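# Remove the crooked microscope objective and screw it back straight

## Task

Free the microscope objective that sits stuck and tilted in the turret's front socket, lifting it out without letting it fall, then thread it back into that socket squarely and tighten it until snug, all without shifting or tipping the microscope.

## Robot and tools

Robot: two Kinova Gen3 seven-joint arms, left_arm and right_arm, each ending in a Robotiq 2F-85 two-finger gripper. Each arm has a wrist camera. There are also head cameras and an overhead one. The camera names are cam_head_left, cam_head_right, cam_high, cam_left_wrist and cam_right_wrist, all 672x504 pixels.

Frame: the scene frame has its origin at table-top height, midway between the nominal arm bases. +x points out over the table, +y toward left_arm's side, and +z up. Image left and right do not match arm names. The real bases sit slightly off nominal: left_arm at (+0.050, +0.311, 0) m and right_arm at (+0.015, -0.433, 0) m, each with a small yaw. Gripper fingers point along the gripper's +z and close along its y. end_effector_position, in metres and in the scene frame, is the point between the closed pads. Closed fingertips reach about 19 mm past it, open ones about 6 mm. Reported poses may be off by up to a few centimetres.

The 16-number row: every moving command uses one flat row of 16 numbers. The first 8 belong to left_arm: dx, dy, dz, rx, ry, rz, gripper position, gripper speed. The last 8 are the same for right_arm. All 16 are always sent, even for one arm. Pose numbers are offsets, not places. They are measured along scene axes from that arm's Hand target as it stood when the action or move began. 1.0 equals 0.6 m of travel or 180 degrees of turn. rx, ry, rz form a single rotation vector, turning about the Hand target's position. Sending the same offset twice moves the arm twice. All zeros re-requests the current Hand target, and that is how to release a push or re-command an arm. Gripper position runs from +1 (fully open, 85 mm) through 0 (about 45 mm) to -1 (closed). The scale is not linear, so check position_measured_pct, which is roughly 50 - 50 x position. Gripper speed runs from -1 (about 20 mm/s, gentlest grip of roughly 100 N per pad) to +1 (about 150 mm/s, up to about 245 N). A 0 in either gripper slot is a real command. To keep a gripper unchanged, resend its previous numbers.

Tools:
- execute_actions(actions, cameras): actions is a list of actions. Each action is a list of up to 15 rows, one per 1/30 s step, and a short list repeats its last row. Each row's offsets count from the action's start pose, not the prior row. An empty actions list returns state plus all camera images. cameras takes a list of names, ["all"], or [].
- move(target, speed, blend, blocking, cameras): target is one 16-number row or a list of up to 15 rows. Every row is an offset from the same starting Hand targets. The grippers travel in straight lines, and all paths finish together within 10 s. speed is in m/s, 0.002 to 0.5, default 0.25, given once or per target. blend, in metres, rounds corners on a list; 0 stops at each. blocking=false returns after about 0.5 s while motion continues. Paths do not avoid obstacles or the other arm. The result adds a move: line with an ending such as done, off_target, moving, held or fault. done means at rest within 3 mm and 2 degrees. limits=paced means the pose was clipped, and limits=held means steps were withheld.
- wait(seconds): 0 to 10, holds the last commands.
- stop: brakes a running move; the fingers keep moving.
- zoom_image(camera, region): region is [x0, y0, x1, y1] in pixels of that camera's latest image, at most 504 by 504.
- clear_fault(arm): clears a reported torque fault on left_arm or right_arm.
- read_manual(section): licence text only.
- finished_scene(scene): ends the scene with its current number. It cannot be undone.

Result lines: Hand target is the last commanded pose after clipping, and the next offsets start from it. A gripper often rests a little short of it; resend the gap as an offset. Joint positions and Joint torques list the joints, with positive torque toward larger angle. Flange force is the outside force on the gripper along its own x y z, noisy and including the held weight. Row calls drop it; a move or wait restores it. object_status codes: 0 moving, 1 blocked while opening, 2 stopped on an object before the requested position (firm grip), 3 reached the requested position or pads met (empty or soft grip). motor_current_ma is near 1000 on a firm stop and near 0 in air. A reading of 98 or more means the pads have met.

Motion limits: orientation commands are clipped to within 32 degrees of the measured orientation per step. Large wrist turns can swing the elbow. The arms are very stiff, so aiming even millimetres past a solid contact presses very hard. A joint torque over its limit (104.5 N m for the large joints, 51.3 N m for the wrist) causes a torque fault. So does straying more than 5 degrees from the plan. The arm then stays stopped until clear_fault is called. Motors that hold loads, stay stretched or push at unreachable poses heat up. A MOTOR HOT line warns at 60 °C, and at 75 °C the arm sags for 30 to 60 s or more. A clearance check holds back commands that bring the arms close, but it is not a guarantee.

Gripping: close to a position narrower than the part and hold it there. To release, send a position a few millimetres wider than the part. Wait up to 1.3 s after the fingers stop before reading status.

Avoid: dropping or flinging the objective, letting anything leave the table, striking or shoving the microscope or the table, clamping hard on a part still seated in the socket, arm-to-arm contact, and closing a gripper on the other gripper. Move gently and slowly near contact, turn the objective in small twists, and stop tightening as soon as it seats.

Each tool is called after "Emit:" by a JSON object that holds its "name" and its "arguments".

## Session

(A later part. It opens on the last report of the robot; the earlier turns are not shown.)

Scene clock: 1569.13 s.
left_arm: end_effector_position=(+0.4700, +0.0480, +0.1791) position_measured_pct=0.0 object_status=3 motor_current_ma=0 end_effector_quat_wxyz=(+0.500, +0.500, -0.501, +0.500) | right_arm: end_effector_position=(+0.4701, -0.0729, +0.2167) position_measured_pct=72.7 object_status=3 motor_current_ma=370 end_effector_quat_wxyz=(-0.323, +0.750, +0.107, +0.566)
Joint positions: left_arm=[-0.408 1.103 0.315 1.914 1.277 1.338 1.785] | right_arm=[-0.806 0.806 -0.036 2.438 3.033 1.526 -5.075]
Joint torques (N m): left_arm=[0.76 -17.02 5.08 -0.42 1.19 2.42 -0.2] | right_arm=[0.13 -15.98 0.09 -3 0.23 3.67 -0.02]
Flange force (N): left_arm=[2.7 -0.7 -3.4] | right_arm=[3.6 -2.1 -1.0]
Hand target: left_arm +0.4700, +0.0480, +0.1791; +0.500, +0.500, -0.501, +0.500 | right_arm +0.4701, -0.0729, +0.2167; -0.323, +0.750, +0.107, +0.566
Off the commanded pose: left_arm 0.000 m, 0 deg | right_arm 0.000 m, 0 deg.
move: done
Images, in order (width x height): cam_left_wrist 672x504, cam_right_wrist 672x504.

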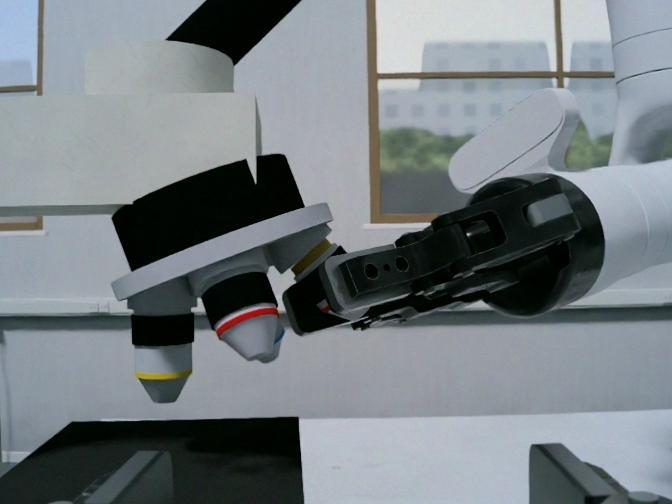

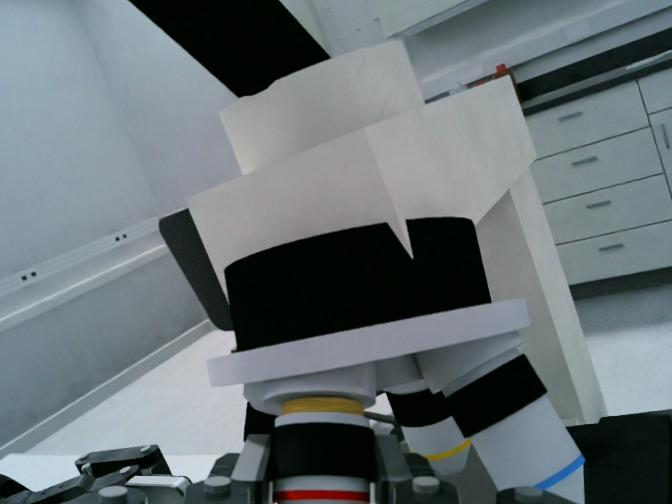

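Emit:
{"name": "move", "arguments": {"target": [0, 0, 0, 0, 0, 0, 1, 1, -0.0007, 0.0015, -0.0008, 0.1235, 0.0139, 0.1496, -0.46, -1.0], "speed": 0.15, "cameras": ["cam_left_wrist", "cam_right_wrist"]}}

Emit:
{"name": "zoom_image", "arguments": {"camera": "cam_left_wrist", "region": [270, 210, 350, 290]}}

Emit:
{"name": "zoom_image", "arguments": {"camera": "cam_right_wrist", "region": [250, 350, 390, 470]}}

Scene clock: 1583.80 s.
left_arm: end_effector_position=(+0.4700, +0.0480, +0.1791) position_measured_pct=0.0 object_status=3 motor_current_ma=0 end_effector_quat_wxyz=(+0.500, +0.500, -0.501, +0.500) | right_arm: end_effector_position=(+0.4697, -0.0720, +0.2162) position_measured_pct=72.7 object_status=3 motor_current_ma=370 end_effector_quat_wxyz=(+0.585, -0.641, -0.160, -0.470)
Joint positions: left_arm=[-0.408 1.103 0.315 1.914 1.277 1.338 1.785] | right_arm=[-0.435 1.067 0.073 2.186 3.956 1.819 -5.325]
Joint torques (N m): left_arm=[0.83 -16.99 5.16 -0.43 1.22 2.41 -0.2] | right_arm=[0.11 -18.09 -1.42 -1.96 0.22 3.65 0]
Flange force (N): left_arm=[2.7 -0.6 -3.6] | right_arm=[1.9 -2.7 0.2]
Hand target: left_arm +0.4700, +0.0480, +0.1791; +0.500, +0.500, -0.501, +0.500 | right_arm +0.4697, -0.0720, +0.2162; -0.585, +0.641, +0.160, +0.470
Off the commanded pose: left_arm 0.000 m, 0 deg | right_arm 0.000 m, 0 deg.
move: done
Images, in order (width x height): cam_left_wrist 672x504, cam_right_wrist 672x504.

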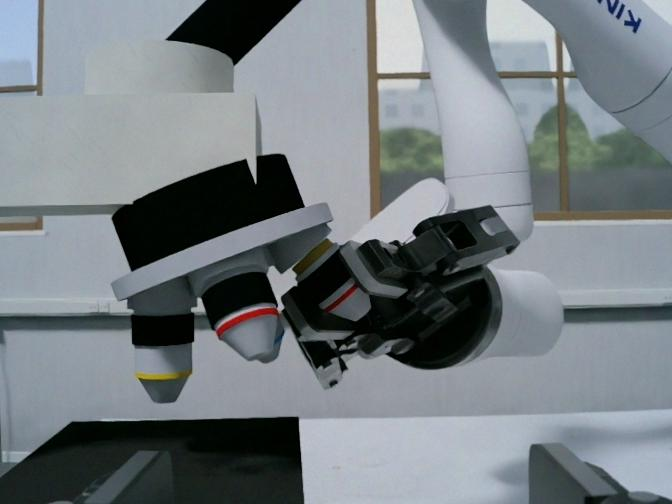

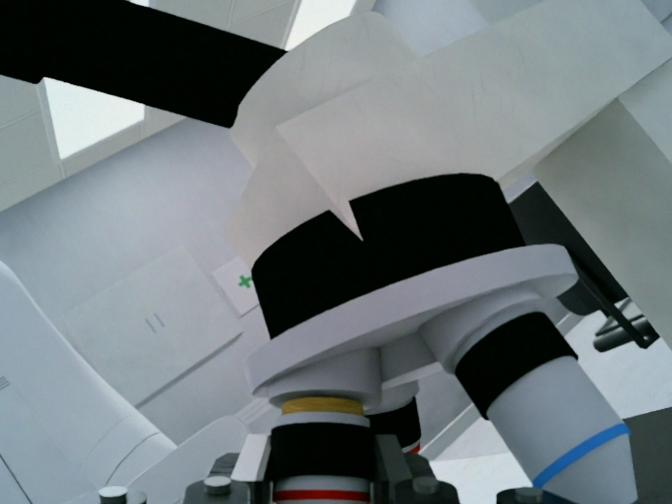

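Scaled by 6.300.

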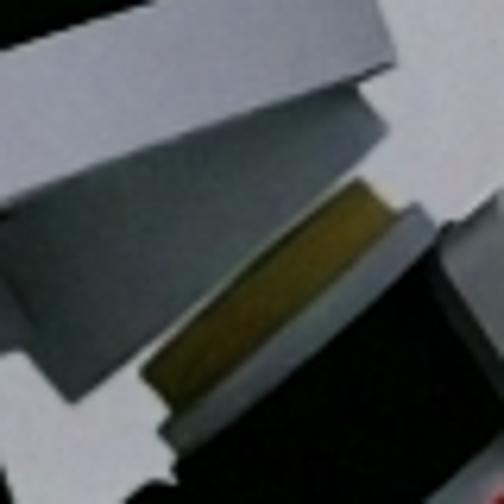

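Scaled by 3.600.

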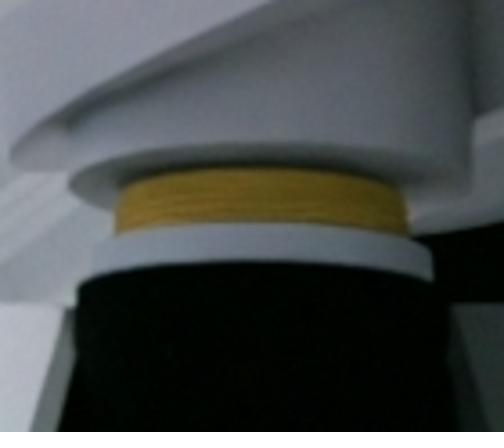

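Emit:
{"name": "move", "arguments": {"target": [0, 0, 0, 0, 0, 0, 1, 1, 0.0002, 0.002, 0.0023, -0.3704, -0.0417, -0.4486, -0.46, -1.0], "speed": 0.25, "cameras": ["cam_left_wrist", "cam_right_wrist"]}}

Emit:
{"name": "zoom_image", "arguments": {"camera": "cam_left_wrist", "region": [270, 210, 350, 290]}}

Emit:
{"name": "zoom_image", "arguments": {"camera": "cam_right_wrist", "region": [250, 350, 390, 470]}}

Scene clock: 1611.47 s.
left_arm: end_effector_position=(+0.4700, +0.0480, +0.1791) position_measured_pct=0.0 object_status=3 motor_current_ma=0 end_effector_quat_wxyz=(+0.500, +0.500, -0.501, +0.500) | right_arm: end_effector_position=(+0.4698, -0.0708, +0.2176) position_measured_pct=72.7 object_status=3 motor_current_ma=370 end_effector_quat_wxyz=(+0.263, +0.756, -0.024, +0.599)
Joint positions: left_arm=[-0.408 1.103 0.315 1.914 1.277 1.338 1.785] | right_arm=[-1.357 0.971 0.029 1.574 1.352 1.514 -3.737]
Joint torques (N m): left_arm=[0.81 -16.94 5.09 -0.46 1.19 2.42 -0.21] | right_arm=[0.12 -20.58 2.9 -5.69 1.89 3.14 -0.05]
Flange force (N): left_arm=[2.9 -0.5 -3.4] | right_arm=[-1.1 5.0 1.0]
Hand target: left_arm +0.4700, +0.0480, +0.1791; +0.500, +0.500, -0.501, +0.500 | right_arm +0.4698, -0.0708, +0.2176; +0.263, +0.756, -0.024, +0.599
Off the commanded pose: left_arm 0.000 m, 0 deg | right_arm 0.000 m, 0 deg.
move: done
Images, in order (width x height): cam_left_wrist 672x504, cam_right_wrist 672x504.

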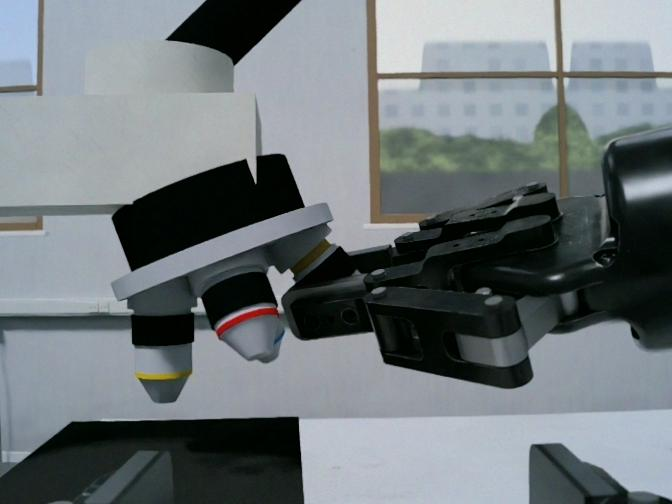

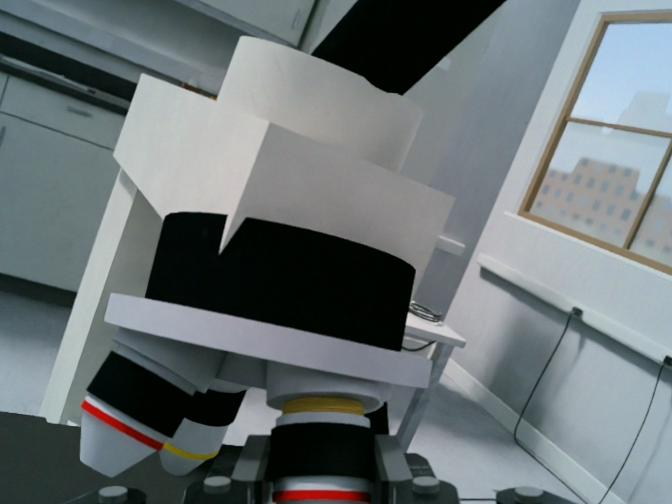

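Scaled by 6.300.

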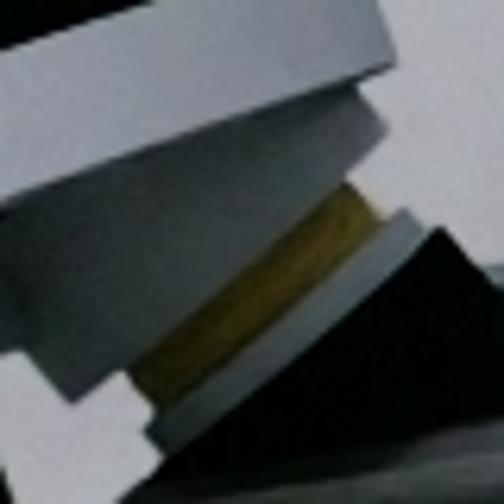

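Scaled by 3.600.

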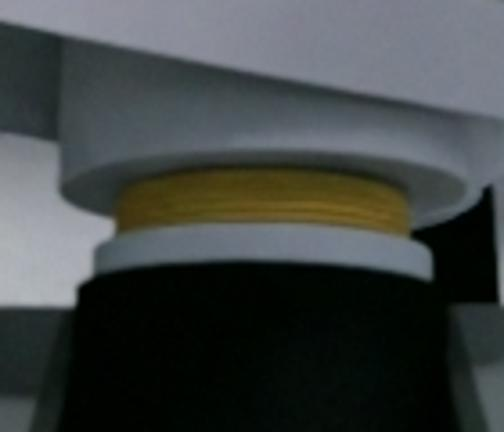

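Emit:
{"name": "move", "arguments": {"target": [0, 0, 0, 0, 0, 0, 1, 1, 0.00106, 0.00012, 0.00128, 0, 0, 0, -0.46, -1.0], "speed": 0.02}}

Emit:
{"name": "move", "arguments": {"target": [0, 0, 0, 0, 0, 0, 1, 1, 0.00032, 0.00003, 0.00038, 0, 0, 0, -0.46, -1.0], "speed": 0.02}}

Scene clock: 1618.63 s.
left_arm: end_effector_position=(+0.4700, +0.0480, +0.1791) position_measured_pct=0.0 object_status=3 motor_current_ma=0 end_effector_quat_wxyz=(+0.500, +0.500, -0.501, +0.500) | right_arm: end_effector_position=(+0.4705, -0.0707, +0.2184) position_measured_pct=72.7 object_status=3 motor_current_ma=370 end_effector_quat_wxyz=(+0.263, +0.756, -0.024, +0.599)
Joint positions: left_arm=[-0.408 1.103 0.315 1.914 1.277 1.338 1.785] | right_arm=[-1.356 0.97 0.03 1.573 1.353 1.513 -3.735]
Joint torques (N m): left_arm=[0.73 -16.91 5.09 -0.4 1.15 2.43 -0.25] | right_arm=[0.19 -20.51 2.89 -5.67 1.92 3.07 -0.03]
Flange force (N): left_arm=[3.0 -0.9 -3.3] | right_arm=[-1.0 5.0 0.8]
Hand target: left_arm +0.4700, +0.0480, +0.1791; +0.500, +0.500, -0.501, +0.500 | right_arm +0.4705, -0.0707, +0.2184; +0.263, +0.756, -0.024, +0.599
Off the commanded pose: left_arm 0.000 m, 0 deg | right_arm 0.000 m, 0 deg.
move: done

Scene clock: 1619.33 s.
left_arm: end_effector_position=(+0.4700, +0.0480, +0.1791) position_measured_pct=0.0 object_status=3 motor_current_ma=0 end_effector_quat_wxyz=(+0.500, +0.500, -0.501, +0.500) | right_arm: end_effector_position=(+0.4707, -0.0707, +0.2186) position_measured_pct=72.7 object_status=3 motor_current_ma=370 end_effector_quat_wxyz=(+0.263, +0.756, -0.024, +0.599)
Joint positions: left_arm=[-0.408 1.103 0.315 1.914 1.277 1.338 1.785] | right_arm=[-1.356 0.97 0.03 1.572 1.353 1.513 -3.734]
Joint torques (N m): left_arm=[0.79 -17 5.13 -0.41 1.19 2.42 -0.23] | right_arm=[0.47 -20.73 3.3 -5.84 2.04 3.12 -0.05]
Flange force (N): left_arm=[2.8 -0.8 -3.5] | right_arm=[-1.7 5.2 0.1]
Hand target: left_arm +0.4700, +0.0480, +0.1791; +0.500, +0.500, -0.501, +0.500 | right_arm +0.4707, -0.0707, +0.2186; +0.263, +0.756, -0.024, +0.599
Off the commanded pose: left_arm 0.000 m, 0 deg | right_arm 0.000 m, 0 deg.
move: done

Emit:
{"name": "move", "arguments": {"target": [0, 0, 0, 0, 0, 0, 1, 1, 0.00021, 0.00002, 0.00026, 0, 0, 0, -0.46, -1.0], "speed": 0.02}}

Emit:
{"name": "move", "arguments": {"target": [0, 0, 0, 0, 0, 0, 1, 1, 0.0009, -0.00145, 0, 0.1058, 0.0119, 0.1282, -0.46, -1.0], "speed": 0.1, "cameras": ["cam_left_wrist", "cam_right_wrist"]}}

Emit:
{"name": "zoom_image", "arguments": {"camera": "cam_left_wrist", "region": [270, 210, 350, 290]}}

Emit:
{"name": "zoom_image", "arguments": {"camera": "cam_right_wrist", "region": [250, 350, 390, 470]}}

Scene clock: 1629.33 s.
left_arm: end_effector_position=(+0.4700, +0.0480, +0.1791) position_measured_pct=0.0 object_status=3 motor_current_ma=0 end_effector_quat_wxyz=(+0.500, +0.500, -0.501, +0.500) | right_arm: end_effector_position=(+0.4708, -0.0707, +0.2188) position_measured_pct=72.7 object_status=3 motor_current_ma=370 end_effector_quat_wxyz=(+0.263, +0.756, -0.024, +0.599)
Joint positions: left_arm=[-0.408 1.103 0.315 1.914 1.277 1.338 1.785] | right_arm=[-1.356 0.969 0.03 1.572 1.353 1.513 -3.733]
Joint torques (N m): left_arm=[0.76 -17 5.02 -0.46 1.19 2.42 -0.25] | right_arm=[0.92 -21.73 4.15 -6.56 2.87 3.34 -0.08]
Flange force (N): left_arm=[2.9 -0.7 -3.3] | right_arm=[-4.2 6.0 -1.3]
Hand target: left_arm +0.4700, +0.0480, +0.1791; +0.500, +0.500, -0.501, +0.500 | right_arm +0.4708, -0.0707, +0.2188; +0.263, +0.756, -0.024, +0.599
Off the commanded pose: left_arm 0.000 m, 0 deg | right_arm 0.000 m, 0 deg.
move: done

Scene clock: 1632.30 s.
left_arm: end_effector_position=(+0.4700, +0.0480, +0.1791) position_measured_pct=0.0 object_status=3 motor_current_ma=0 end_effector_quat_wxyz=(+0.500, +0.500, -0.501, +0.500) | right_arm: end_effector_position=(+0.4713, -0.0716, +0.2187) position_measured_pct=72.7 object_status=3 motor_current_ma=370 end_effector_quat_wxyz=(+0.011, +0.790, +0.034, +0.613)
Joint positions: left_arm=[-0.408 1.103 0.315 1.914 1.277 1.338 1.785] | right_arm=[-1.284 0.744 -0.004 2.074 1.85 1.217 -4.331]
Joint torques (N m): left_arm=[0.68 -16.93 5.16 -0.4 1.21 2.43 -0.14] | right_arm=[1.4 -18.82 3.71 -6.71 1.65 4.67 -0.03]
Flange force (N): left_arm=[2.7 -0.6 -3.3] | right_arm=[-3.4 4.0 -5.2]
Hand target: left_arm +0.4700, +0.0480, +0.1791; +0.500, +0.500, -0.501, +0.500 | right_arm +0.4713, -0.0716, +0.2187; +0.011, +0.790, +0.034, +0.613
Off the commanded pose: left_arm 0.000 m, 0 deg | right_arm 0.000 m, 0 deg.
move: done
Images, in order (width x height): cam_left_wrist 672x504, cam_right_wrist 672x504.

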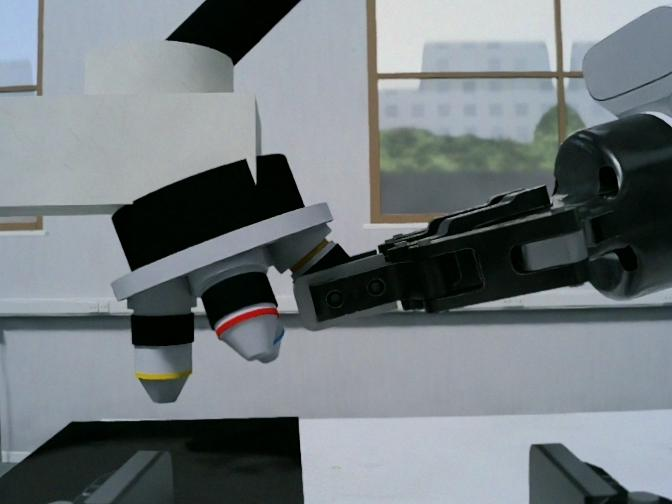

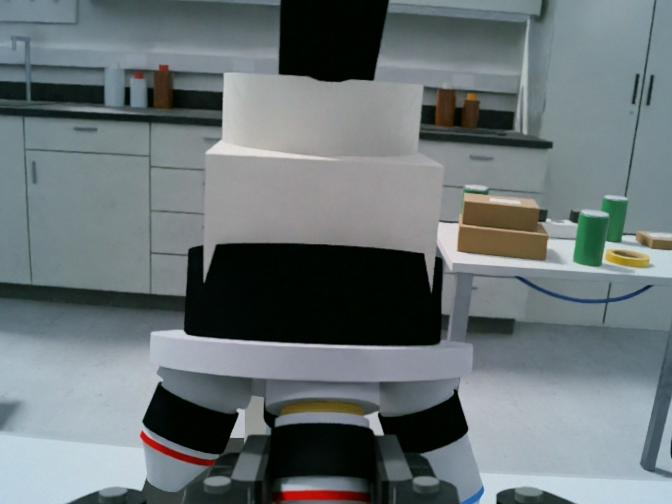

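Scaled by 6.300.

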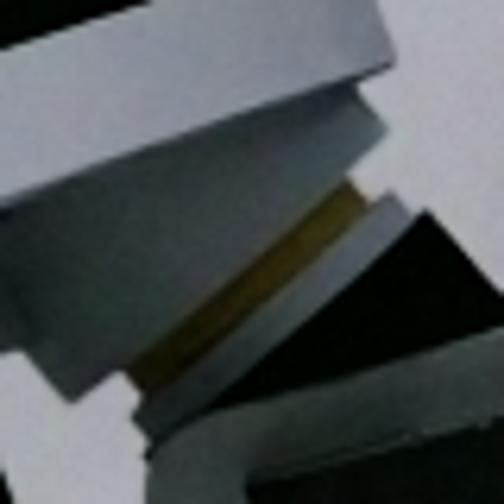

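Scaled by 3.600.

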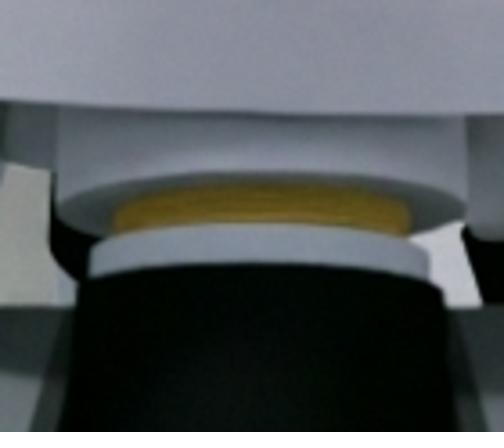

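Emit:
{"name": "move", "arguments": {"target": [0, 0, 0, 0, 0, 0, 1, 1, -0.00085, -0.0001, -0.00102, 0, 0, 0, -0.46, -1.0], "speed": 0.02, "cameras": ["cam_left_wrist", "cam_right_wrist"]}}

Emit:
{"name": "zoom_image", "arguments": {"camera": "cam_left_wrist", "region": [270, 210, 350, 290]}}

Emit:
{"name": "zoom_image", "arguments": {"camera": "cam_right_wrist", "region": [250, 350, 390, 470]}}

Scene clock: 1650.50 s.
left_arm: end_effector_position=(+0.4700, +0.0480, +0.1791) position_measured_pct=0.0 object_status=3 motor_current_ma=0 end_effector_quat_wxyz=(+0.500, +0.500, -0.501, +0.500) | right_arm: end_effector_position=(+0.4708, -0.0717, +0.2182) position_measured_pct=72.7 object_status=3 motor_current_ma=370 end_effector_quat_wxyz=(+0.011, +0.790, +0.034, +0.613)
Joint positions: left_arm=[-0.408 1.103 0.315 1.914 1.277 1.338 1.785] | right_arm=[-1.284 0.745 -0.004 2.075 1.85 1.218 -4.333]
Joint torques (N m): left_arm=[0.8 -16.88 5.12 -0.35 1.21 2.45 -0.19] | right_arm=[0.13 -15.62 1.37 -3.47 0.29 2.72 -0.08]
Flange force (N): left_arm=[3.0 -0.8 -3.5] | right_arm=[4.3 1.2 0.3]
Hand target: left_arm +0.4700, +0.0480, +0.1791; +0.500, +0.500, -0.501, +0.500 | right_arm +0.4708, -0.0717, +0.2181; +0.011, +0.790, +0.034, +0.613
Off the commanded pose: left_arm 0.000 m, 0 deg | right_arm 0.000 m, 0 deg.
move: done
Images, in order (width x height): cam_left_wrist 672x504, cam_right_wrist 672x504.

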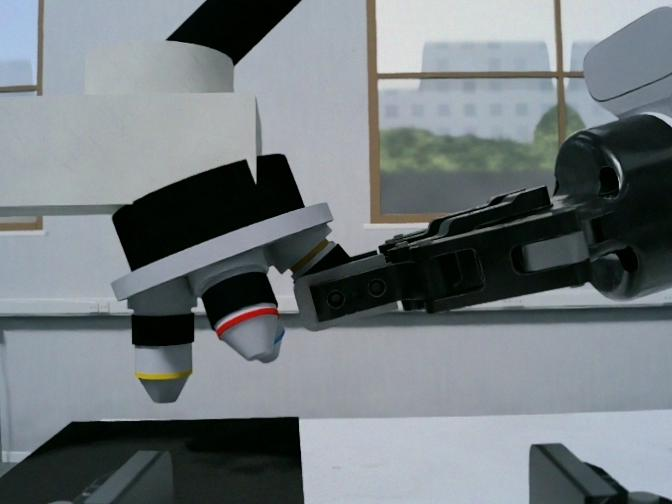

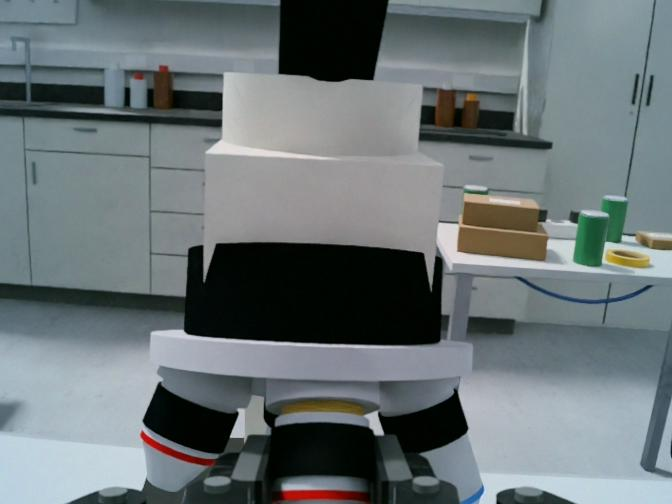

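Scaled by 6.300.

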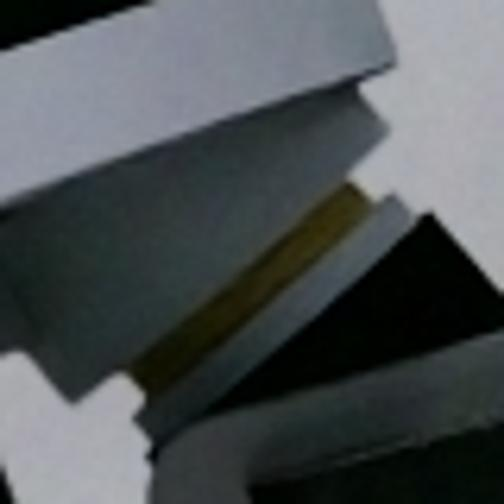

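Scaled by 3.600.

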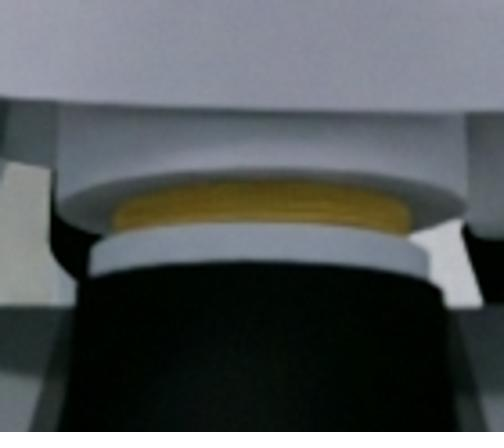

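Emit:
{"name": "move", "arguments": {"target": [0, 0, 0, 0, 0, 0, 1, 1, 0.00043, -0.0003, -0.00057, 0.1411, 0.0159, 0.1709, -0.46, -1.0], "speed": 0.12}}

Emit:
{"name": "move", "arguments": {"target": [0, 0, 0, 0, 0, 0, 1, 1, 0.0005, -0.00006, -0.00097, 0.1235, 0.0139, 0.1496, -0.46, -1.0], "speed": 0.12, "cameras": ["cam_left_wrist", "cam_right_wrist"]}}

Emit:
{"name": "zoom_image", "arguments": {"camera": "cam_left_wrist", "region": [270, 210, 350, 290]}}

Emit:
{"name": "zoom_image", "arguments": {"camera": "cam_right_wrist", "region": [250, 350, 390, 470]}}

Scene clock: 1680.77 s.
left_arm: end_effector_position=(+0.4700, +0.0480, +0.1791) position_measured_pct=0.0 object_status=3 motor_current_ma=0 end_effector_quat_wxyz=(+0.500, +0.500, -0.501, +0.500) | right_arm: end_effector_position=(+0.4711, -0.0719, +0.2178) position_measured_pct=72.7 object_status=3 motor_current_ma=370 end_effector_quat_wxyz=(-0.323, +0.750, +0.107, +0.566)
Joint positions: left_arm=[-0.408 1.103 0.315 1.914 1.277 1.338 1.785] | right_arm=[-0.818 0.802 -0.02 2.434 3.034 1.517 -5.086]
Joint torques (N m): left_arm=[0.78 -16.99 5.11 -0.45 1.24 2.47 -0.21] | right_arm=[0.34 -17.9 0.32 -4.5 0.09 4.76 -0.01]
Flange force (N): left_arm=[2.8 -0.6 -3.4] | right_arm=[0.6 -1.1 -2.0]
Hand target: left_arm +0.4700, +0.0480, +0.1791; +0.500, +0.500, -0.501, +0.500 | right_arm +0.4711, -0.0718, +0.2178; -0.324, +0.750, +0.107, +0.566
Off the commanded pose: left_arm 0.000 m, 0 deg | right_arm 0.000 m, 0 deg.
move: done

Scene clock: 1683.67 s.
left_arm: end_effector_position=(+0.4700, +0.0480, +0.1791) position_measured_pct=0.0 object_status=3 motor_current_ma=0 end_effector_quat_wxyz=(+0.500, +0.500, -0.501, +0.500) | right_arm: end_effector_position=(+0.4714, -0.0719, +0.2172) position_measured_pct=72.7 object_status=3 motor_current_ma=370 end_effector_quat_wxyz=(+0.585, -0.641, -0.160, -0.470)
Joint positions: left_arm=[-0.408 1.103 0.315 1.914 1.277 1.338 1.785] | right_arm=[-0.443 1.065 0.085 2.182 3.953 1.822 -5.338]
Joint torques (N m): left_arm=[0.79 -17 5.1 -0.4 1.17 2.39 -0.2] | right_arm=[0.82 -20.37 -1.54 -3.36 -0.38 4.78 -0.01]
Flange force (N): left_arm=[2.7 -0.7 -3.4] | right_arm=[-2.2 -2.4 -1.6]
Hand target: left_arm +0.4700, +0.0480, +0.1791; +0.500, +0.500, -0.501, +0.500 | right_arm +0.4714, -0.0719, +0.2172; -0.585, +0.641, +0.160, +0.470
Off the commanded pose: left_arm 0.000 m, 0 deg | right_arm 0.000 m, 0 deg.
move: done
Images, in order (width x height): cam_left_wrist 672x504, cam_right_wrist 672x504.

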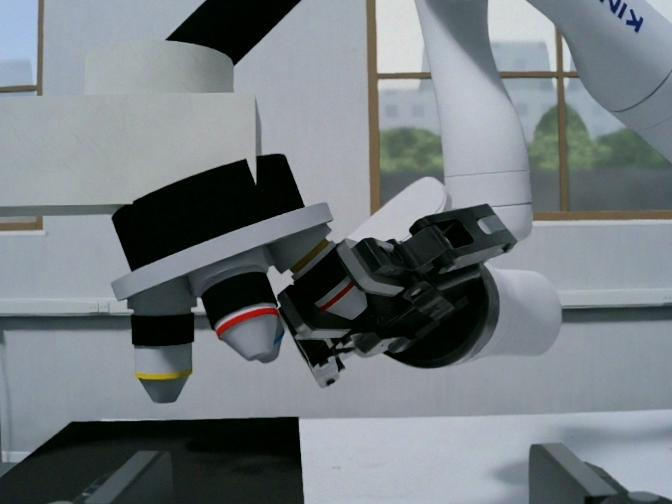

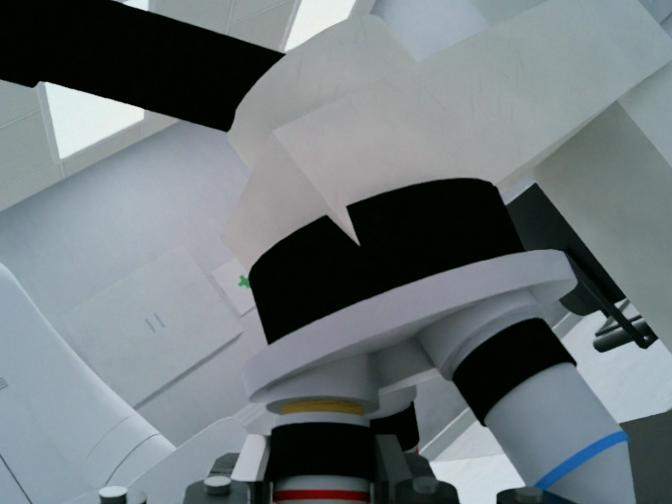

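Scaled by 6.300.

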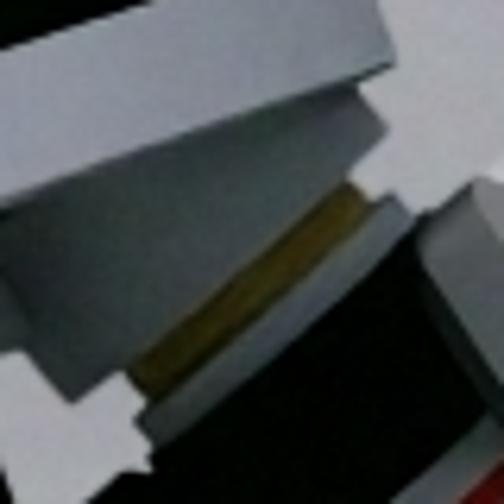

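Scaled by 3.600.

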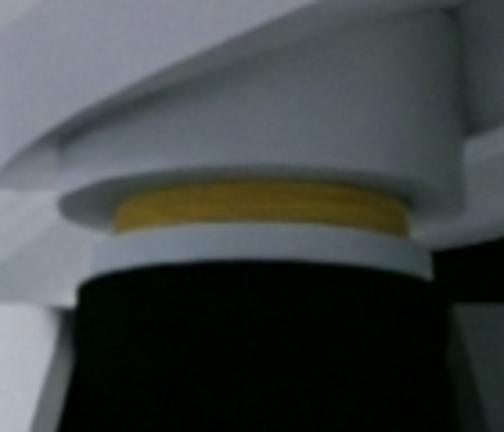

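Emit:
{"name": "move", "arguments": {"target": [0, 0, 0, 0, 0, 0, 1, 1, -0.00116, -0.00013, -0.0014, 0, 0, 0, -0.46, -1.0], "speed": 0.02, "cameras": ["cam_left_wrist", "cam_right_wrist"]}}

Emit:
{"name": "zoom_image", "arguments": {"camera": "cam_left_wrist", "region": [270, 210, 350, 290]}}

Emit:
{"name": "zoom_image", "arguments": {"camera": "cam_right_wrist", "region": [250, 350, 390, 470]}}

Scene clock: 1691.67 s.
left_arm: end_effector_position=(+0.4700, +0.0480, +0.1791) position_measured_pct=0.0 object_status=3 motor_current_ma=0 end_effector_quat_wxyz=(+0.500, +0.500, -0.501, +0.500) | right_arm: end_effector_position=(+0.4707, -0.0719, +0.2164) position_measured_pct=72.7 object_status=3 motor_current_ma=370 end_effector_quat_wxyz=(+0.585, -0.641, -0.160, -0.470)
Joint positions: left_arm=[-0.408 1.103 0.315 1.914 1.277 1.338 1.785] | right_arm=[-0.443 1.067 0.084 2.184 3.953 1.825 -5.335]
Joint torques (N m): left_arm=[0.73 -17.02 5.04 -0.33 1.23 2.43 -0.28] | right_arm=[0.13 -18.11 -1.3 -1.97 0.21 3.67 0.03]
Flange force (N): left_arm=[2.7 -1.2 -3.4] | right_arm=[1.9 -2.7 0.4]
Hand target: left_arm +0.4700, +0.0480, +0.1791; +0.500, +0.500, -0.501, +0.500 | right_arm +0.4707, -0.0719, +0.2164; -0.585, +0.641, +0.160, +0.470
Off the commanded pose: left_arm 0.000 m, 0 deg | right_arm 0.000 m, 0 deg.
move: done
Images, in order (width x height): cam_left_wrist 672x504, cam_right_wrist 672x504.

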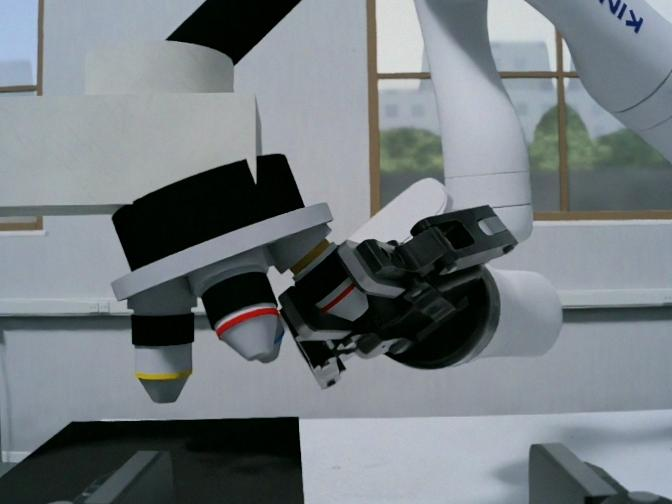

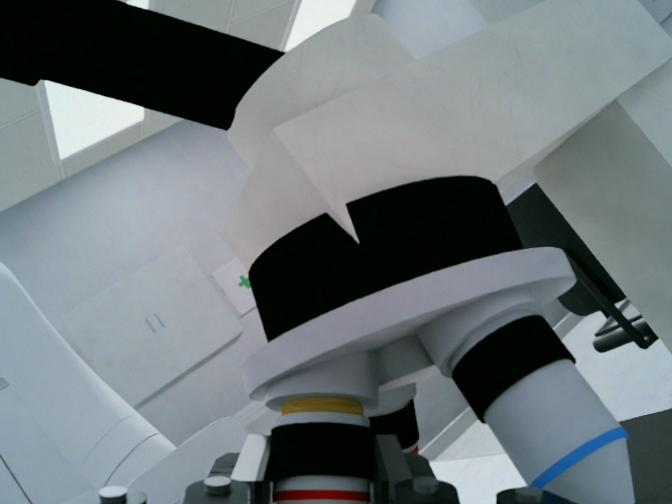

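Scaled by 6.300.

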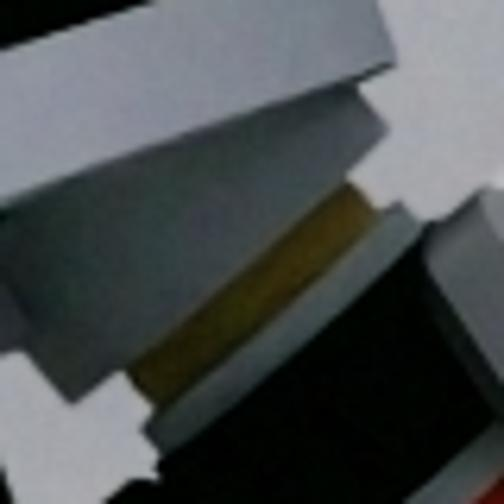

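Scaled by 3.600.

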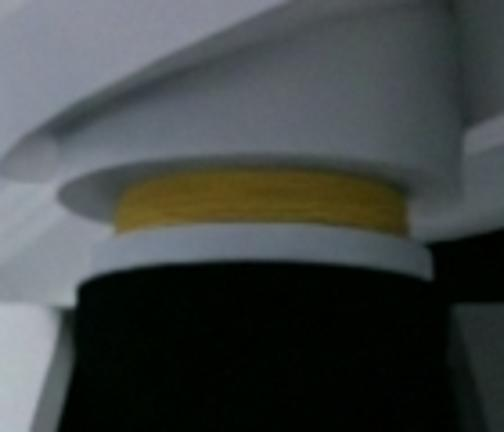

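Emit:
{"name": "move", "arguments": {"target": [0, 0, 0, 0, 0, 0, 1, 1, 0.0009, 0.0001, 0.00109, 0, 0, 0, -0.46, -1.0], "speed": 0.02}}

Emit:
{"name": "move", "arguments": {"target": [0, 0, 0, 0, 0, 0, 1, 1, 0.0003, 0.00003, 0.00036, 0, 0, 0, -0.46, -1.0], "speed": 0.02}}

Emit:
{"name": "move", "arguments": {"target": [0, 0, 0, 0, 0, 0, 1, 1, -0.0003, -0.00003, -0.00036, 0, 0, 0, -0.46, -1.0], "speed": 0.02}}

Emit:
{"name": "move", "arguments": {"target": [0, 0, 0, 0, 0, 0, 1, 1, -0.0003, -0.00003, -0.00036, 0, 0, 0, -0.46, -1.0], "speed": 0.02}}

Emit:
{"name": "move", "arguments": {"target": [0, 0, 0, 0, 0, 0, 1, 1, -0.0003, -0.00003, -0.00036, 0, 0, 0, -0.46, -1.0], "speed": 0.02}}

Scene clock: 1812.17 s.
left_arm: end_effector_position=(+0.4700, +0.0480, +0.1791) position_measured_pct=0.0 object_status=3 motor_current_ma=0 end_effector_quat_wxyz=(+0.500, +0.500, -0.501, +0.500) | right_arm: end_effector_position=(+0.4712, -0.0719, +0.2170) position_measured_pct=72.7 object_status=3 motor_current_ma=370 end_effector_quat_wxyz=(+0.585, -0.641, -0.160, -0.470)
Joint positions: left_arm=[-0.408 1.103 0.315 1.914 1.277 1.338 1.785] | right_arm=[-0.443 1.065 0.085 2.183 3.953 1.823 -5.337]
Joint torques (N m): left_arm=[0.77 -16.94 5.13 -0.39 1.17 2.45 -0.17] | right_arm=[0.62 -18.96 -1.27 -2.46 -0.02 4.09 -0.03]
Flange force (N): left_arm=[2.8 -0.6 -3.3] | right_arm=[0.0 -2.8 0.1]
Hand target: left_arm +0.4700, +0.0480, +0.1791; +0.500, +0.500, -0.501, +0.500 | right_arm +0.4712, -0.0719, +0.2170; -0.585, +0.641, +0.160, +0.470
Off the commanded pose: left_arm 0.000 m, 0 deg | right_arm 0.000 m, 0 deg.
move: done

Scene clock: 1812.87 s.
left_arm: end_effector_position=(+0.4700, +0.0480, +0.1791) position_measured_pct=0.0 object_status=3 motor_current_ma=0 end_effector_quat_wxyz=(+0.500, +0.500, -0.501, +0.500) | right_arm: end_effector_position=(+0.4714, -0.0719, +0.2172) position_measured_pct=72.7 object_status=3 motor_current_ma=370 end_effector_quat_wxyz=(+0.585, -0.641, -0.160, -0.470)
Joint positions: left_arm=[-0.408 1.103 0.315 1.914 1.277 1.338 1.785] | right_arm=[-0.443 1.064 0.085 2.182 3.953 1.822 -5.338]
Joint torques (N m): left_arm=[0.77 -16.93 5.04 -0.4 1.19 2.44 -0.24] | right_arm=[1.31 -20.68 -1.35 -3.67 -0.67 4.93 0]
Flange force (N): left_arm=[3.0 -0.8 -3.4] | right_arm=[-3.2 -3.0 -1.8]
Hand target: left_arm +0.4700, +0.0480, +0.1791; +0.500, +0.500, -0.501, +0.500 | right_arm +0.4714, -0.0719, +0.2172; -0.585, +0.641, +0.160, +0.470
Off the commanded pose: left_arm 0.000 m, 0 deg | right_arm 0.000 m, 0 deg.
move: done

Scene clock: 1813.57 s.
left_arm: end_effector_position=(+0.4700, +0.0480, +0.1791) position_measured_pct=0.0 object_status=3 motor_current_ma=0 end_effector_quat_wxyz=(+0.500, +0.500, -0.501, +0.500) | right_arm: end_effector_position=(+0.4713, -0.0719, +0.2171) position_measured_pct=72.7 object_status=3 motor_current_ma=370 end_effector_quat_wxyz=(+0.585, -0.641, -0.160, -0.470)
Joint positions: left_arm=[-0.408 1.103 0.315 1.914 1.277 1.338 1.785] | right_arm=[-0.443 1.065 0.085 2.183 3.953 1.823 -5.337]
Joint torques (N m): left_arm=[0.7 -17.04 5.07 -0.37 1.22 2.46 -0.17] | right_arm=[1.11 -19.16 -1.07 -2.57 -0.3 4.23 -0.02]
Flange force (N): left_arm=[2.5 -0.8 -3.3] | right_arm=[-0.6 -3.1 0.4]
Hand target: left_arm +0.4700, +0.0480, +0.1791; +0.500, +0.500, -0.501, +0.500 | right_arm +0.4712, -0.0719, +0.2170; -0.585, +0.641, +0.160, +0.470
Off the commanded pose: left_arm 0.000 m, 0 deg | right_arm 0.000 m, 0 deg.
move: done

Scene clock: 1814.27 s.
left_arm: end_effector_position=(+0.4700, +0.0480, +0.1791) position_measured_pct=0.0 object_status=3 motor_current_ma=0 end_effector_quat_wxyz=(+0.500, +0.500, -0.501, +0.500) | right_arm: end_effector_position=(+0.4710, -0.0719, +0.2168) position_measured_pct=72.7 object_status=3 motor_current_ma=370 end_effector_quat_wxyz=(+0.585, -0.641, -0.160, -0.470)
Joint positions: left_arm=[-0.408 1.103 0.315 1.914 1.277 1.338 1.785] | right_arm=[-0.443 1.066 0.085 2.183 3.953 1.824 -5.336]
Joint torques (N m): left_arm=[0.81 -17.03 4.96 -0.39 1.18 2.44 -0.21] | right_arm=[0.16 -18.16 -1.3 -2.02 0.21 3.63 -0.01]
Flange force (N): left_arm=[2.7 -0.8 -3.3] | right_arm=[1.6 -2.8 0.2]
Hand target: left_arm +0.4700, +0.0480, +0.1791; +0.500, +0.500, -0.501, +0.500 | right_arm +0.4710, -0.0719, +0.2168; -0.585, +0.641, +0.160, +0.470
Off the commanded pose: left_arm 0.000 m, 0 deg | right_arm 0.000 m, 0 deg.
move: done

Scene clock: 1814.97 s.
left_arm: end_effector_position=(+0.4700, +0.0480, +0.1791) position_measured_pct=0.0 object_status=3 motor_current_ma=0 end_effector_quat_wxyz=(+0.500, +0.500, -0.501, +0.500) | right_arm: end_effector_position=(+0.4709, -0.0719, +0.2166) position_measured_pct=72.7 object_status=3 motor_current_ma=370 end_effector_quat_wxyz=(+0.585, -0.641, -0.160, -0.470)
Joint positions: left_arm=[-0.408 1.103 0.315 1.914 1.277 1.338 1.785] | right_arm=[-0.443 1.066 0.084 2.183 3.953 1.824 -5.336]
Joint torques (N m): left_arm=[0.72 -16.98 5.1 -0.43 1.2 2.42 -0.23] | right_arm=[0.11 -18.17 -1.3 -2.02 0.2 3.66 0.03]
Flange force (N): left_arm=[2.8 -0.7 -3.3] | right_arm=[1.8 -2.7 0.2]
Hand target: left_arm +0.4700, +0.0480, +0.1791; +0.500, +0.500, -0.501, +0.500 | right_arm +0.4709, -0.0719, +0.2166; -0.585, +0.641, +0.160, +0.470
Off the commanded pose: left_arm 0.000 m, 0 deg | right_arm 0.000 m, 0 deg.
move: done

Emit:
{"name": "move", "arguments": {"target": [[0, 0, 0, 0, 0, 0, 1, 1, -0.00085, -0.0001, -0.001, 0, 0, 0, -0.46, -1.0], [0, 0, 0, 0, 0, 0, 1, 1, -0.0018, 0.0018, 0.0017, -0.3704, -0.0417, -0.4486, -0.46, -1.0]], "speed": [0.05, 0.25], "blend": [0.0003, 0]}}

Emit:
{"name": "move", "arguments": {"target": [0, 0, 0, 0, 0, 0, 1, 1, 0.00138, 0.00015, 0.00166, 0, 0, 0, -0.46, -1.0], "speed": 0.02}}

Emit:
{"name": "move", "arguments": {"target": [0, 0, 0, 0, 0, 0, 1, 1, 0.00018, 0.00002, 0.00022, 0, 0, 0, -0.46, -1.0], "speed": 0.02, "cameras": ["cam_left_wrist", "cam_right_wrist"]}}

Emit:
{"name": "zoom_image", "arguments": {"camera": "cam_left_wrist", "region": [270, 210, 350, 290]}}

Emit:
{"name": "zoom_image", "arguments": {"camera": "cam_right_wrist", "region": [250, 350, 390, 470]}}

Scene clock: 1834.93 s.
left_arm: end_effector_position=(+0.4700, +0.0480, +0.1791) position_measured_pct=0.0 object_status=3 motor_current_ma=0 end_effector_quat_wxyz=(+0.500, +0.500, -0.501, +0.500) | right_arm: end_effector_position=(+0.4698, -0.0708, +0.2176) position_measured_pct=72.7 object_status=3 motor_current_ma=370 end_effector_quat_wxyz=(+0.262, +0.756, -0.024, +0.599)
Joint positions: left_arm=[-0.408 1.103 0.315 1.914 1.277 1.338 1.785] | right_arm=[-1.366 0.971 0.044 1.575 1.345 1.504 -3.735]
Joint torques (N m): left_arm=[0.73 -17 5.12 -0.43 1.22 2.38 -0.24] | right_arm=[0.23 -20.49 3.02 -5.66 1.86 3.09 -0.07]
Flange force (N): left_arm=[2.8 -0.8 -3.5] | right_arm=[-1.0 5.0 0.8]
Hand target: left_arm +0.4700, +0.0480, +0.1791; +0.500, +0.500, -0.501, +0.500 | right_arm +0.4698, -0.0708, +0.2176; +0.262, +0.756, -0.024, +0.599
Off the commanded pose: left_arm 0.000 m, 0 deg | right_arm 0.000 m, 0 deg.
move: done

Scene clock: 1835.63 s.
left_arm: end_effector_position=(+0.4700, +0.0480, +0.1791) position_measured_pct=0.0 object_status=3 motor_current_ma=0 end_effector_quat_wxyz=(+0.500, +0.500, -0.501, +0.500) | right_arm: end_effector_position=(+0.4706, -0.0708, +0.2186) position_measured_pct=72.7 object_status=3 motor_current_ma=370 end_effector_quat_wxyz=(+0.262, +0.756, -0.024, +0.599)
Joint positions: left_arm=[-0.408 1.103 0.315 1.914 1.277 1.338 1.785] | right_arm=[-1.365 0.97 0.044 1.573 1.346 1.504 -3.733]
Joint torques (N m): left_arm=[0.79 -17.05 5.16 -0.36 1.19 2.45 -0.25] | right_arm=[0.24 -20.48 3.11 -5.7 1.86 3.15 -0.02]
Flange force (N): left_arm=[2.6 -1.0 -3.5] | right_arm=[-1.2 5.2 0.8]
Hand target: left_arm +0.4700, +0.0480, +0.1791; +0.500, +0.500, -0.501, +0.500 | right_arm +0.4706, -0.0708, +0.2186; +0.262, +0.756, -0.024, +0.599
Off the commanded pose: left_arm 0.000 m, 0 deg | right_arm 0.000 m, 0 deg.
move: done

Scene clock: 1836.33 s.
left_arm: end_effector_position=(+0.4700, +0.0480, +0.1791) position_measured_pct=0.0 object_status=3 motor_current_ma=0 end_effector_quat_wxyz=(+0.500, +0.500, -0.501, +0.500) | right_arm: end_effector_position=(+0.4707, -0.0707, +0.2187) position_measured_pct=72.7 object_status=3 motor_current_ma=370 end_effector_quat_wxyz=(+0.262, +0.756, -0.024, +0.599)
Joint positions: left_arm=[-0.408 1.103 0.315 1.914 1.277 1.338 1.785] | right_arm=[-1.364 0.97 0.044 1.573 1.346 1.503 -3.732]
Joint torques (N m): left_arm=[0.74 -16.97 5.03 -0.4 1.23 2.41 -0.18] | right_arm=[0.61 -21.45 3.85 -6.28 2.57 3.35 -0.07]
Flange force (N): left_arm=[2.8 -0.7 -3.4] | right_arm=[-3.4 5.4 -0.4]
Hand target: left_arm +0.4700, +0.0480, +0.1791; +0.500, +0.500, -0.501, +0.500 | right_arm +0.4707, -0.0707, +0.2187; +0.262, +0.756, -0.024, +0.599
Off the commanded pose: left_arm 0.000 m, 0 deg | right_arm 0.000 m, 0 deg.
move: done
Images, in order (width x height): cam_left_wrist 672x504, cam_right_wrist 672x504.

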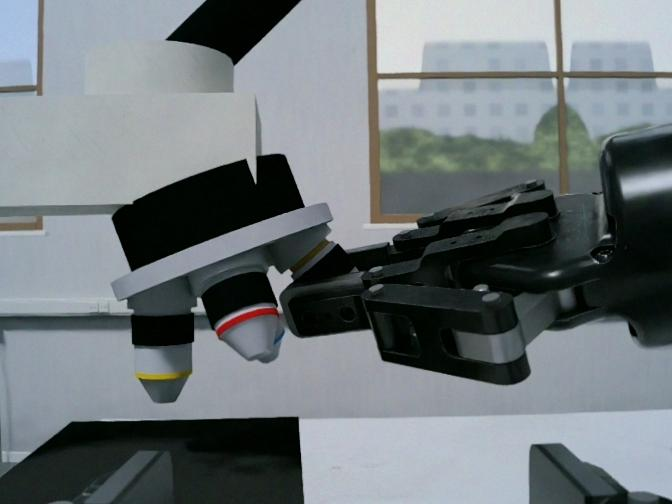

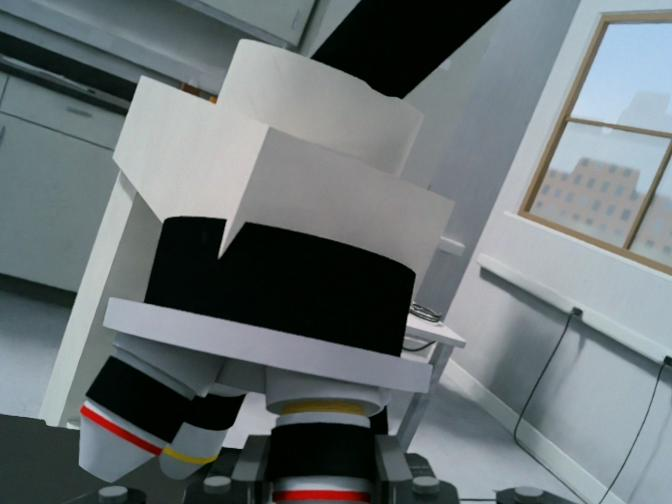

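Scaled by 6.300.

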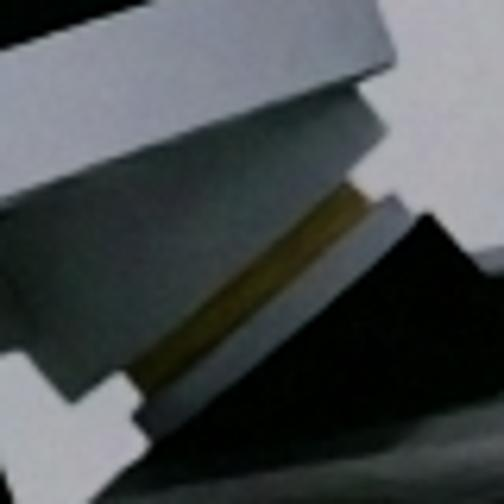

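Scaled by 3.600.

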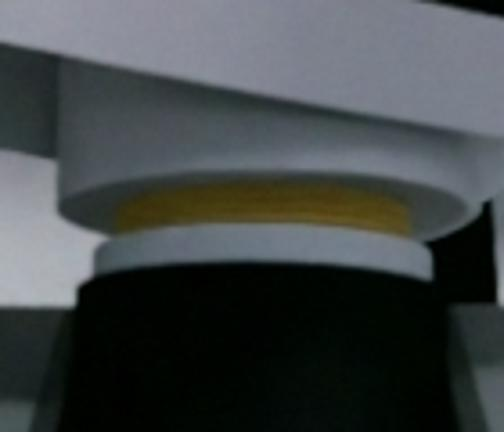

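Emit:
{"name": "move", "arguments": {"target": [0, 0, 0, 0, 0, 0, 1, 1, -0.0006, -0.00006, -0.00073, 0, 0, 0, -0.46, -1.0], "speed": 0.02}}

Emit:
{"name": "move", "arguments": {"target": [0, 0, 0, 0, 0, 0, 1, 1, 0.0006, 0.00006, 0.00073, 0, 0, 0, -0.46, -1.0], "speed": 0.02}}

Emit:
{"name": "move", "arguments": {"target": [0, 0, 0, 0, 0, 0, 1, 1, 0.0003, -0.00048, 0, 0.0353, 0.004, 0.0427, -0.46, -1.0], "speed": 0.08}}

Emit:
{"name": "move", "arguments": {"target": [0, 0, 0, 0, 0, 0, 1, 1, -0.0005, -0.00005, -0.0006, 0, 0, 0, -0.46, -1.0], "speed": 0.02}}

Scene clock: 1851.00 s.
left_arm: end_effector_position=(+0.4700, +0.0480, +0.1791) position_measured_pct=0.0 object_status=3 motor_current_ma=0 end_effector_quat_wxyz=(+0.500, +0.500, -0.501, +0.500) | right_arm: end_effector_position=(+0.4704, -0.0708, +0.2183) position_measured_pct=72.7 object_status=3 motor_current_ma=370 end_effector_quat_wxyz=(+0.262, +0.756, -0.024, +0.599)
Joint positions: left_arm=[-0.408 1.103 0.315 1.914 1.277 1.338 1.785] | right_arm=[-1.365 0.97 0.044 1.574 1.345 1.504 -3.733]
Joint torques (N m): left_arm=[0.79 -17.02 5.06 -0.35 1.25 2.4 -0.19] | right_arm=[0.15 -20.39 2.97 -5.71 1.88 2.98 -0.06]
Flange force (N): left_arm=[2.6 -0.9 -3.5] | right_arm=[-0.9 5.3 0.7]
Hand target: left_arm +0.4700, +0.0480, +0.1791; +0.500, +0.500, -0.501, +0.500 | right_arm +0.4704, -0.0708, +0.2183; +0.262, +0.756, -0.024, +0.599
Off the commanded pose: left_arm 0.000 m, 0 deg | right_arm 0.000 m, 0 deg.
move: done

Scene clock: 1851.70 s.
left_arm: end_effector_position=(+0.4700, +0.0480, +0.1791) position_measured_pct=0.0 object_status=3 motor_current_ma=0 end_effector_quat_wxyz=(+0.500, +0.500, -0.501, +0.500) | right_arm: end_effector_position=(+0.4707, -0.0707, +0.2187) position_measured_pct=72.7 object_status=3 motor_current_ma=370 end_effector_quat_wxyz=(+0.262, +0.756, -0.024, +0.599)
Joint positions: left_arm=[-0.408 1.103 0.315 1.914 1.277 1.338 1.785] | right_arm=[-1.364 0.97 0.044 1.573 1.346 1.503 -3.732]
Joint torques (N m): left_arm=[0.74 -17.05 5.14 -0.37 1.18 2.45 -0.23] | right_arm=[0.62 -21.32 3.85 -6.29 2.6 3.36 -0.05]
Flange force (N): left_arm=[2.6 -0.9 -3.3] | right_arm=[-3.3 5.8 -0.4]
Hand target: left_arm +0.4700, +0.0480, +0.1791; +0.500, +0.500, -0.501, +0.500 | right_arm +0.4707, -0.0707, +0.2188; +0.262, +0.756, -0.024, +0.599
Off the commanded pose: left_arm 0.000 m, 0 deg | right_arm 0.000 m, 0 deg.
move: done

Scene clock: 1853.13 s.
left_arm: end_effector_position=(+0.4700, +0.0480, +0.1791) position_measured_pct=0.0 object_status=3 motor_current_ma=0 end_effector_quat_wxyz=(+0.500, +0.500, -0.501, +0.500) | right_arm: end_effector_position=(+0.4709, -0.0710, +0.2187) position_measured_pct=72.7 object_status=3 motor_current_ma=370 end_effector_quat_wxyz=(+0.180, +0.773, -0.005, +0.608)
Joint positions: left_arm=[-0.408 1.103 0.315 1.914 1.277 1.338 1.785] | right_arm=[-1.358 0.878 0.03 1.752 1.465 1.377 -3.909]
Joint torques (N m): left_arm=[0.76 -17.05 5.05 -0.42 1.19 2.41 -0.27] | right_arm=[0.53 -20.38 3.67 -6.53 2.58 3.58 -0.11]
Flange force (N): left_arm=[2.7 -0.9 -3.4] | right_arm=[-3.4 5.8 -1.7]
Hand target: left_arm +0.4700, +0.0480, +0.1791; +0.500, +0.500, -0.501, +0.500 | right_arm +0.4709, -0.0710, +0.2188; +0.180, +0.773, -0.005, +0.608
Off the commanded pose: left_arm 0.000 m, 0 deg | right_arm 0.000 m, 0 deg.
move: done

Scene clock: 1853.83 s.
left_arm: end_effector_position=(+0.4700, +0.0480, +0.1791) position_measured_pct=0.0 object_status=3 motor_current_ma=0 end_effector_quat_wxyz=(+0.500, +0.500, -0.501, +0.500) | right_arm: end_effector_position=(+0.4706, -0.0710, +0.2184) position_measured_pct=72.7 object_status=3 motor_current_ma=370 end_effector_quat_wxyz=(+0.180, +0.773, -0.005, +0.608)
Joint positions: left_arm=[-0.408 1.103 0.315 1.914 1.277 1.338 1.785] | right_arm=[-1.358 0.879 0.03 1.753 1.465 1.377 -3.91]
Joint torques (N m): left_arm=[0.76 -16.92 5.13 -0.43 1.2 2.48 -0.18] | right_arm=[0.22 -18.96 2.63 -5.46 1.65 3.05 -0.06]
Flange force (N): left_arm=[2.9 -0.5 -3.3] | right_arm=[0.0 4.9 -0.3]
Hand target: left_arm +0.4700, +0.0480, +0.1791; +0.500, +0.500, -0.501, +0.500 | right_arm +0.4706, -0.0710, +0.2184; +0.180, +0.773, -0.005, +0.608
Off the commanded pose: left_arm 0.000 m, 0 deg | right_arm 0.000 m, 0 deg.
move: done


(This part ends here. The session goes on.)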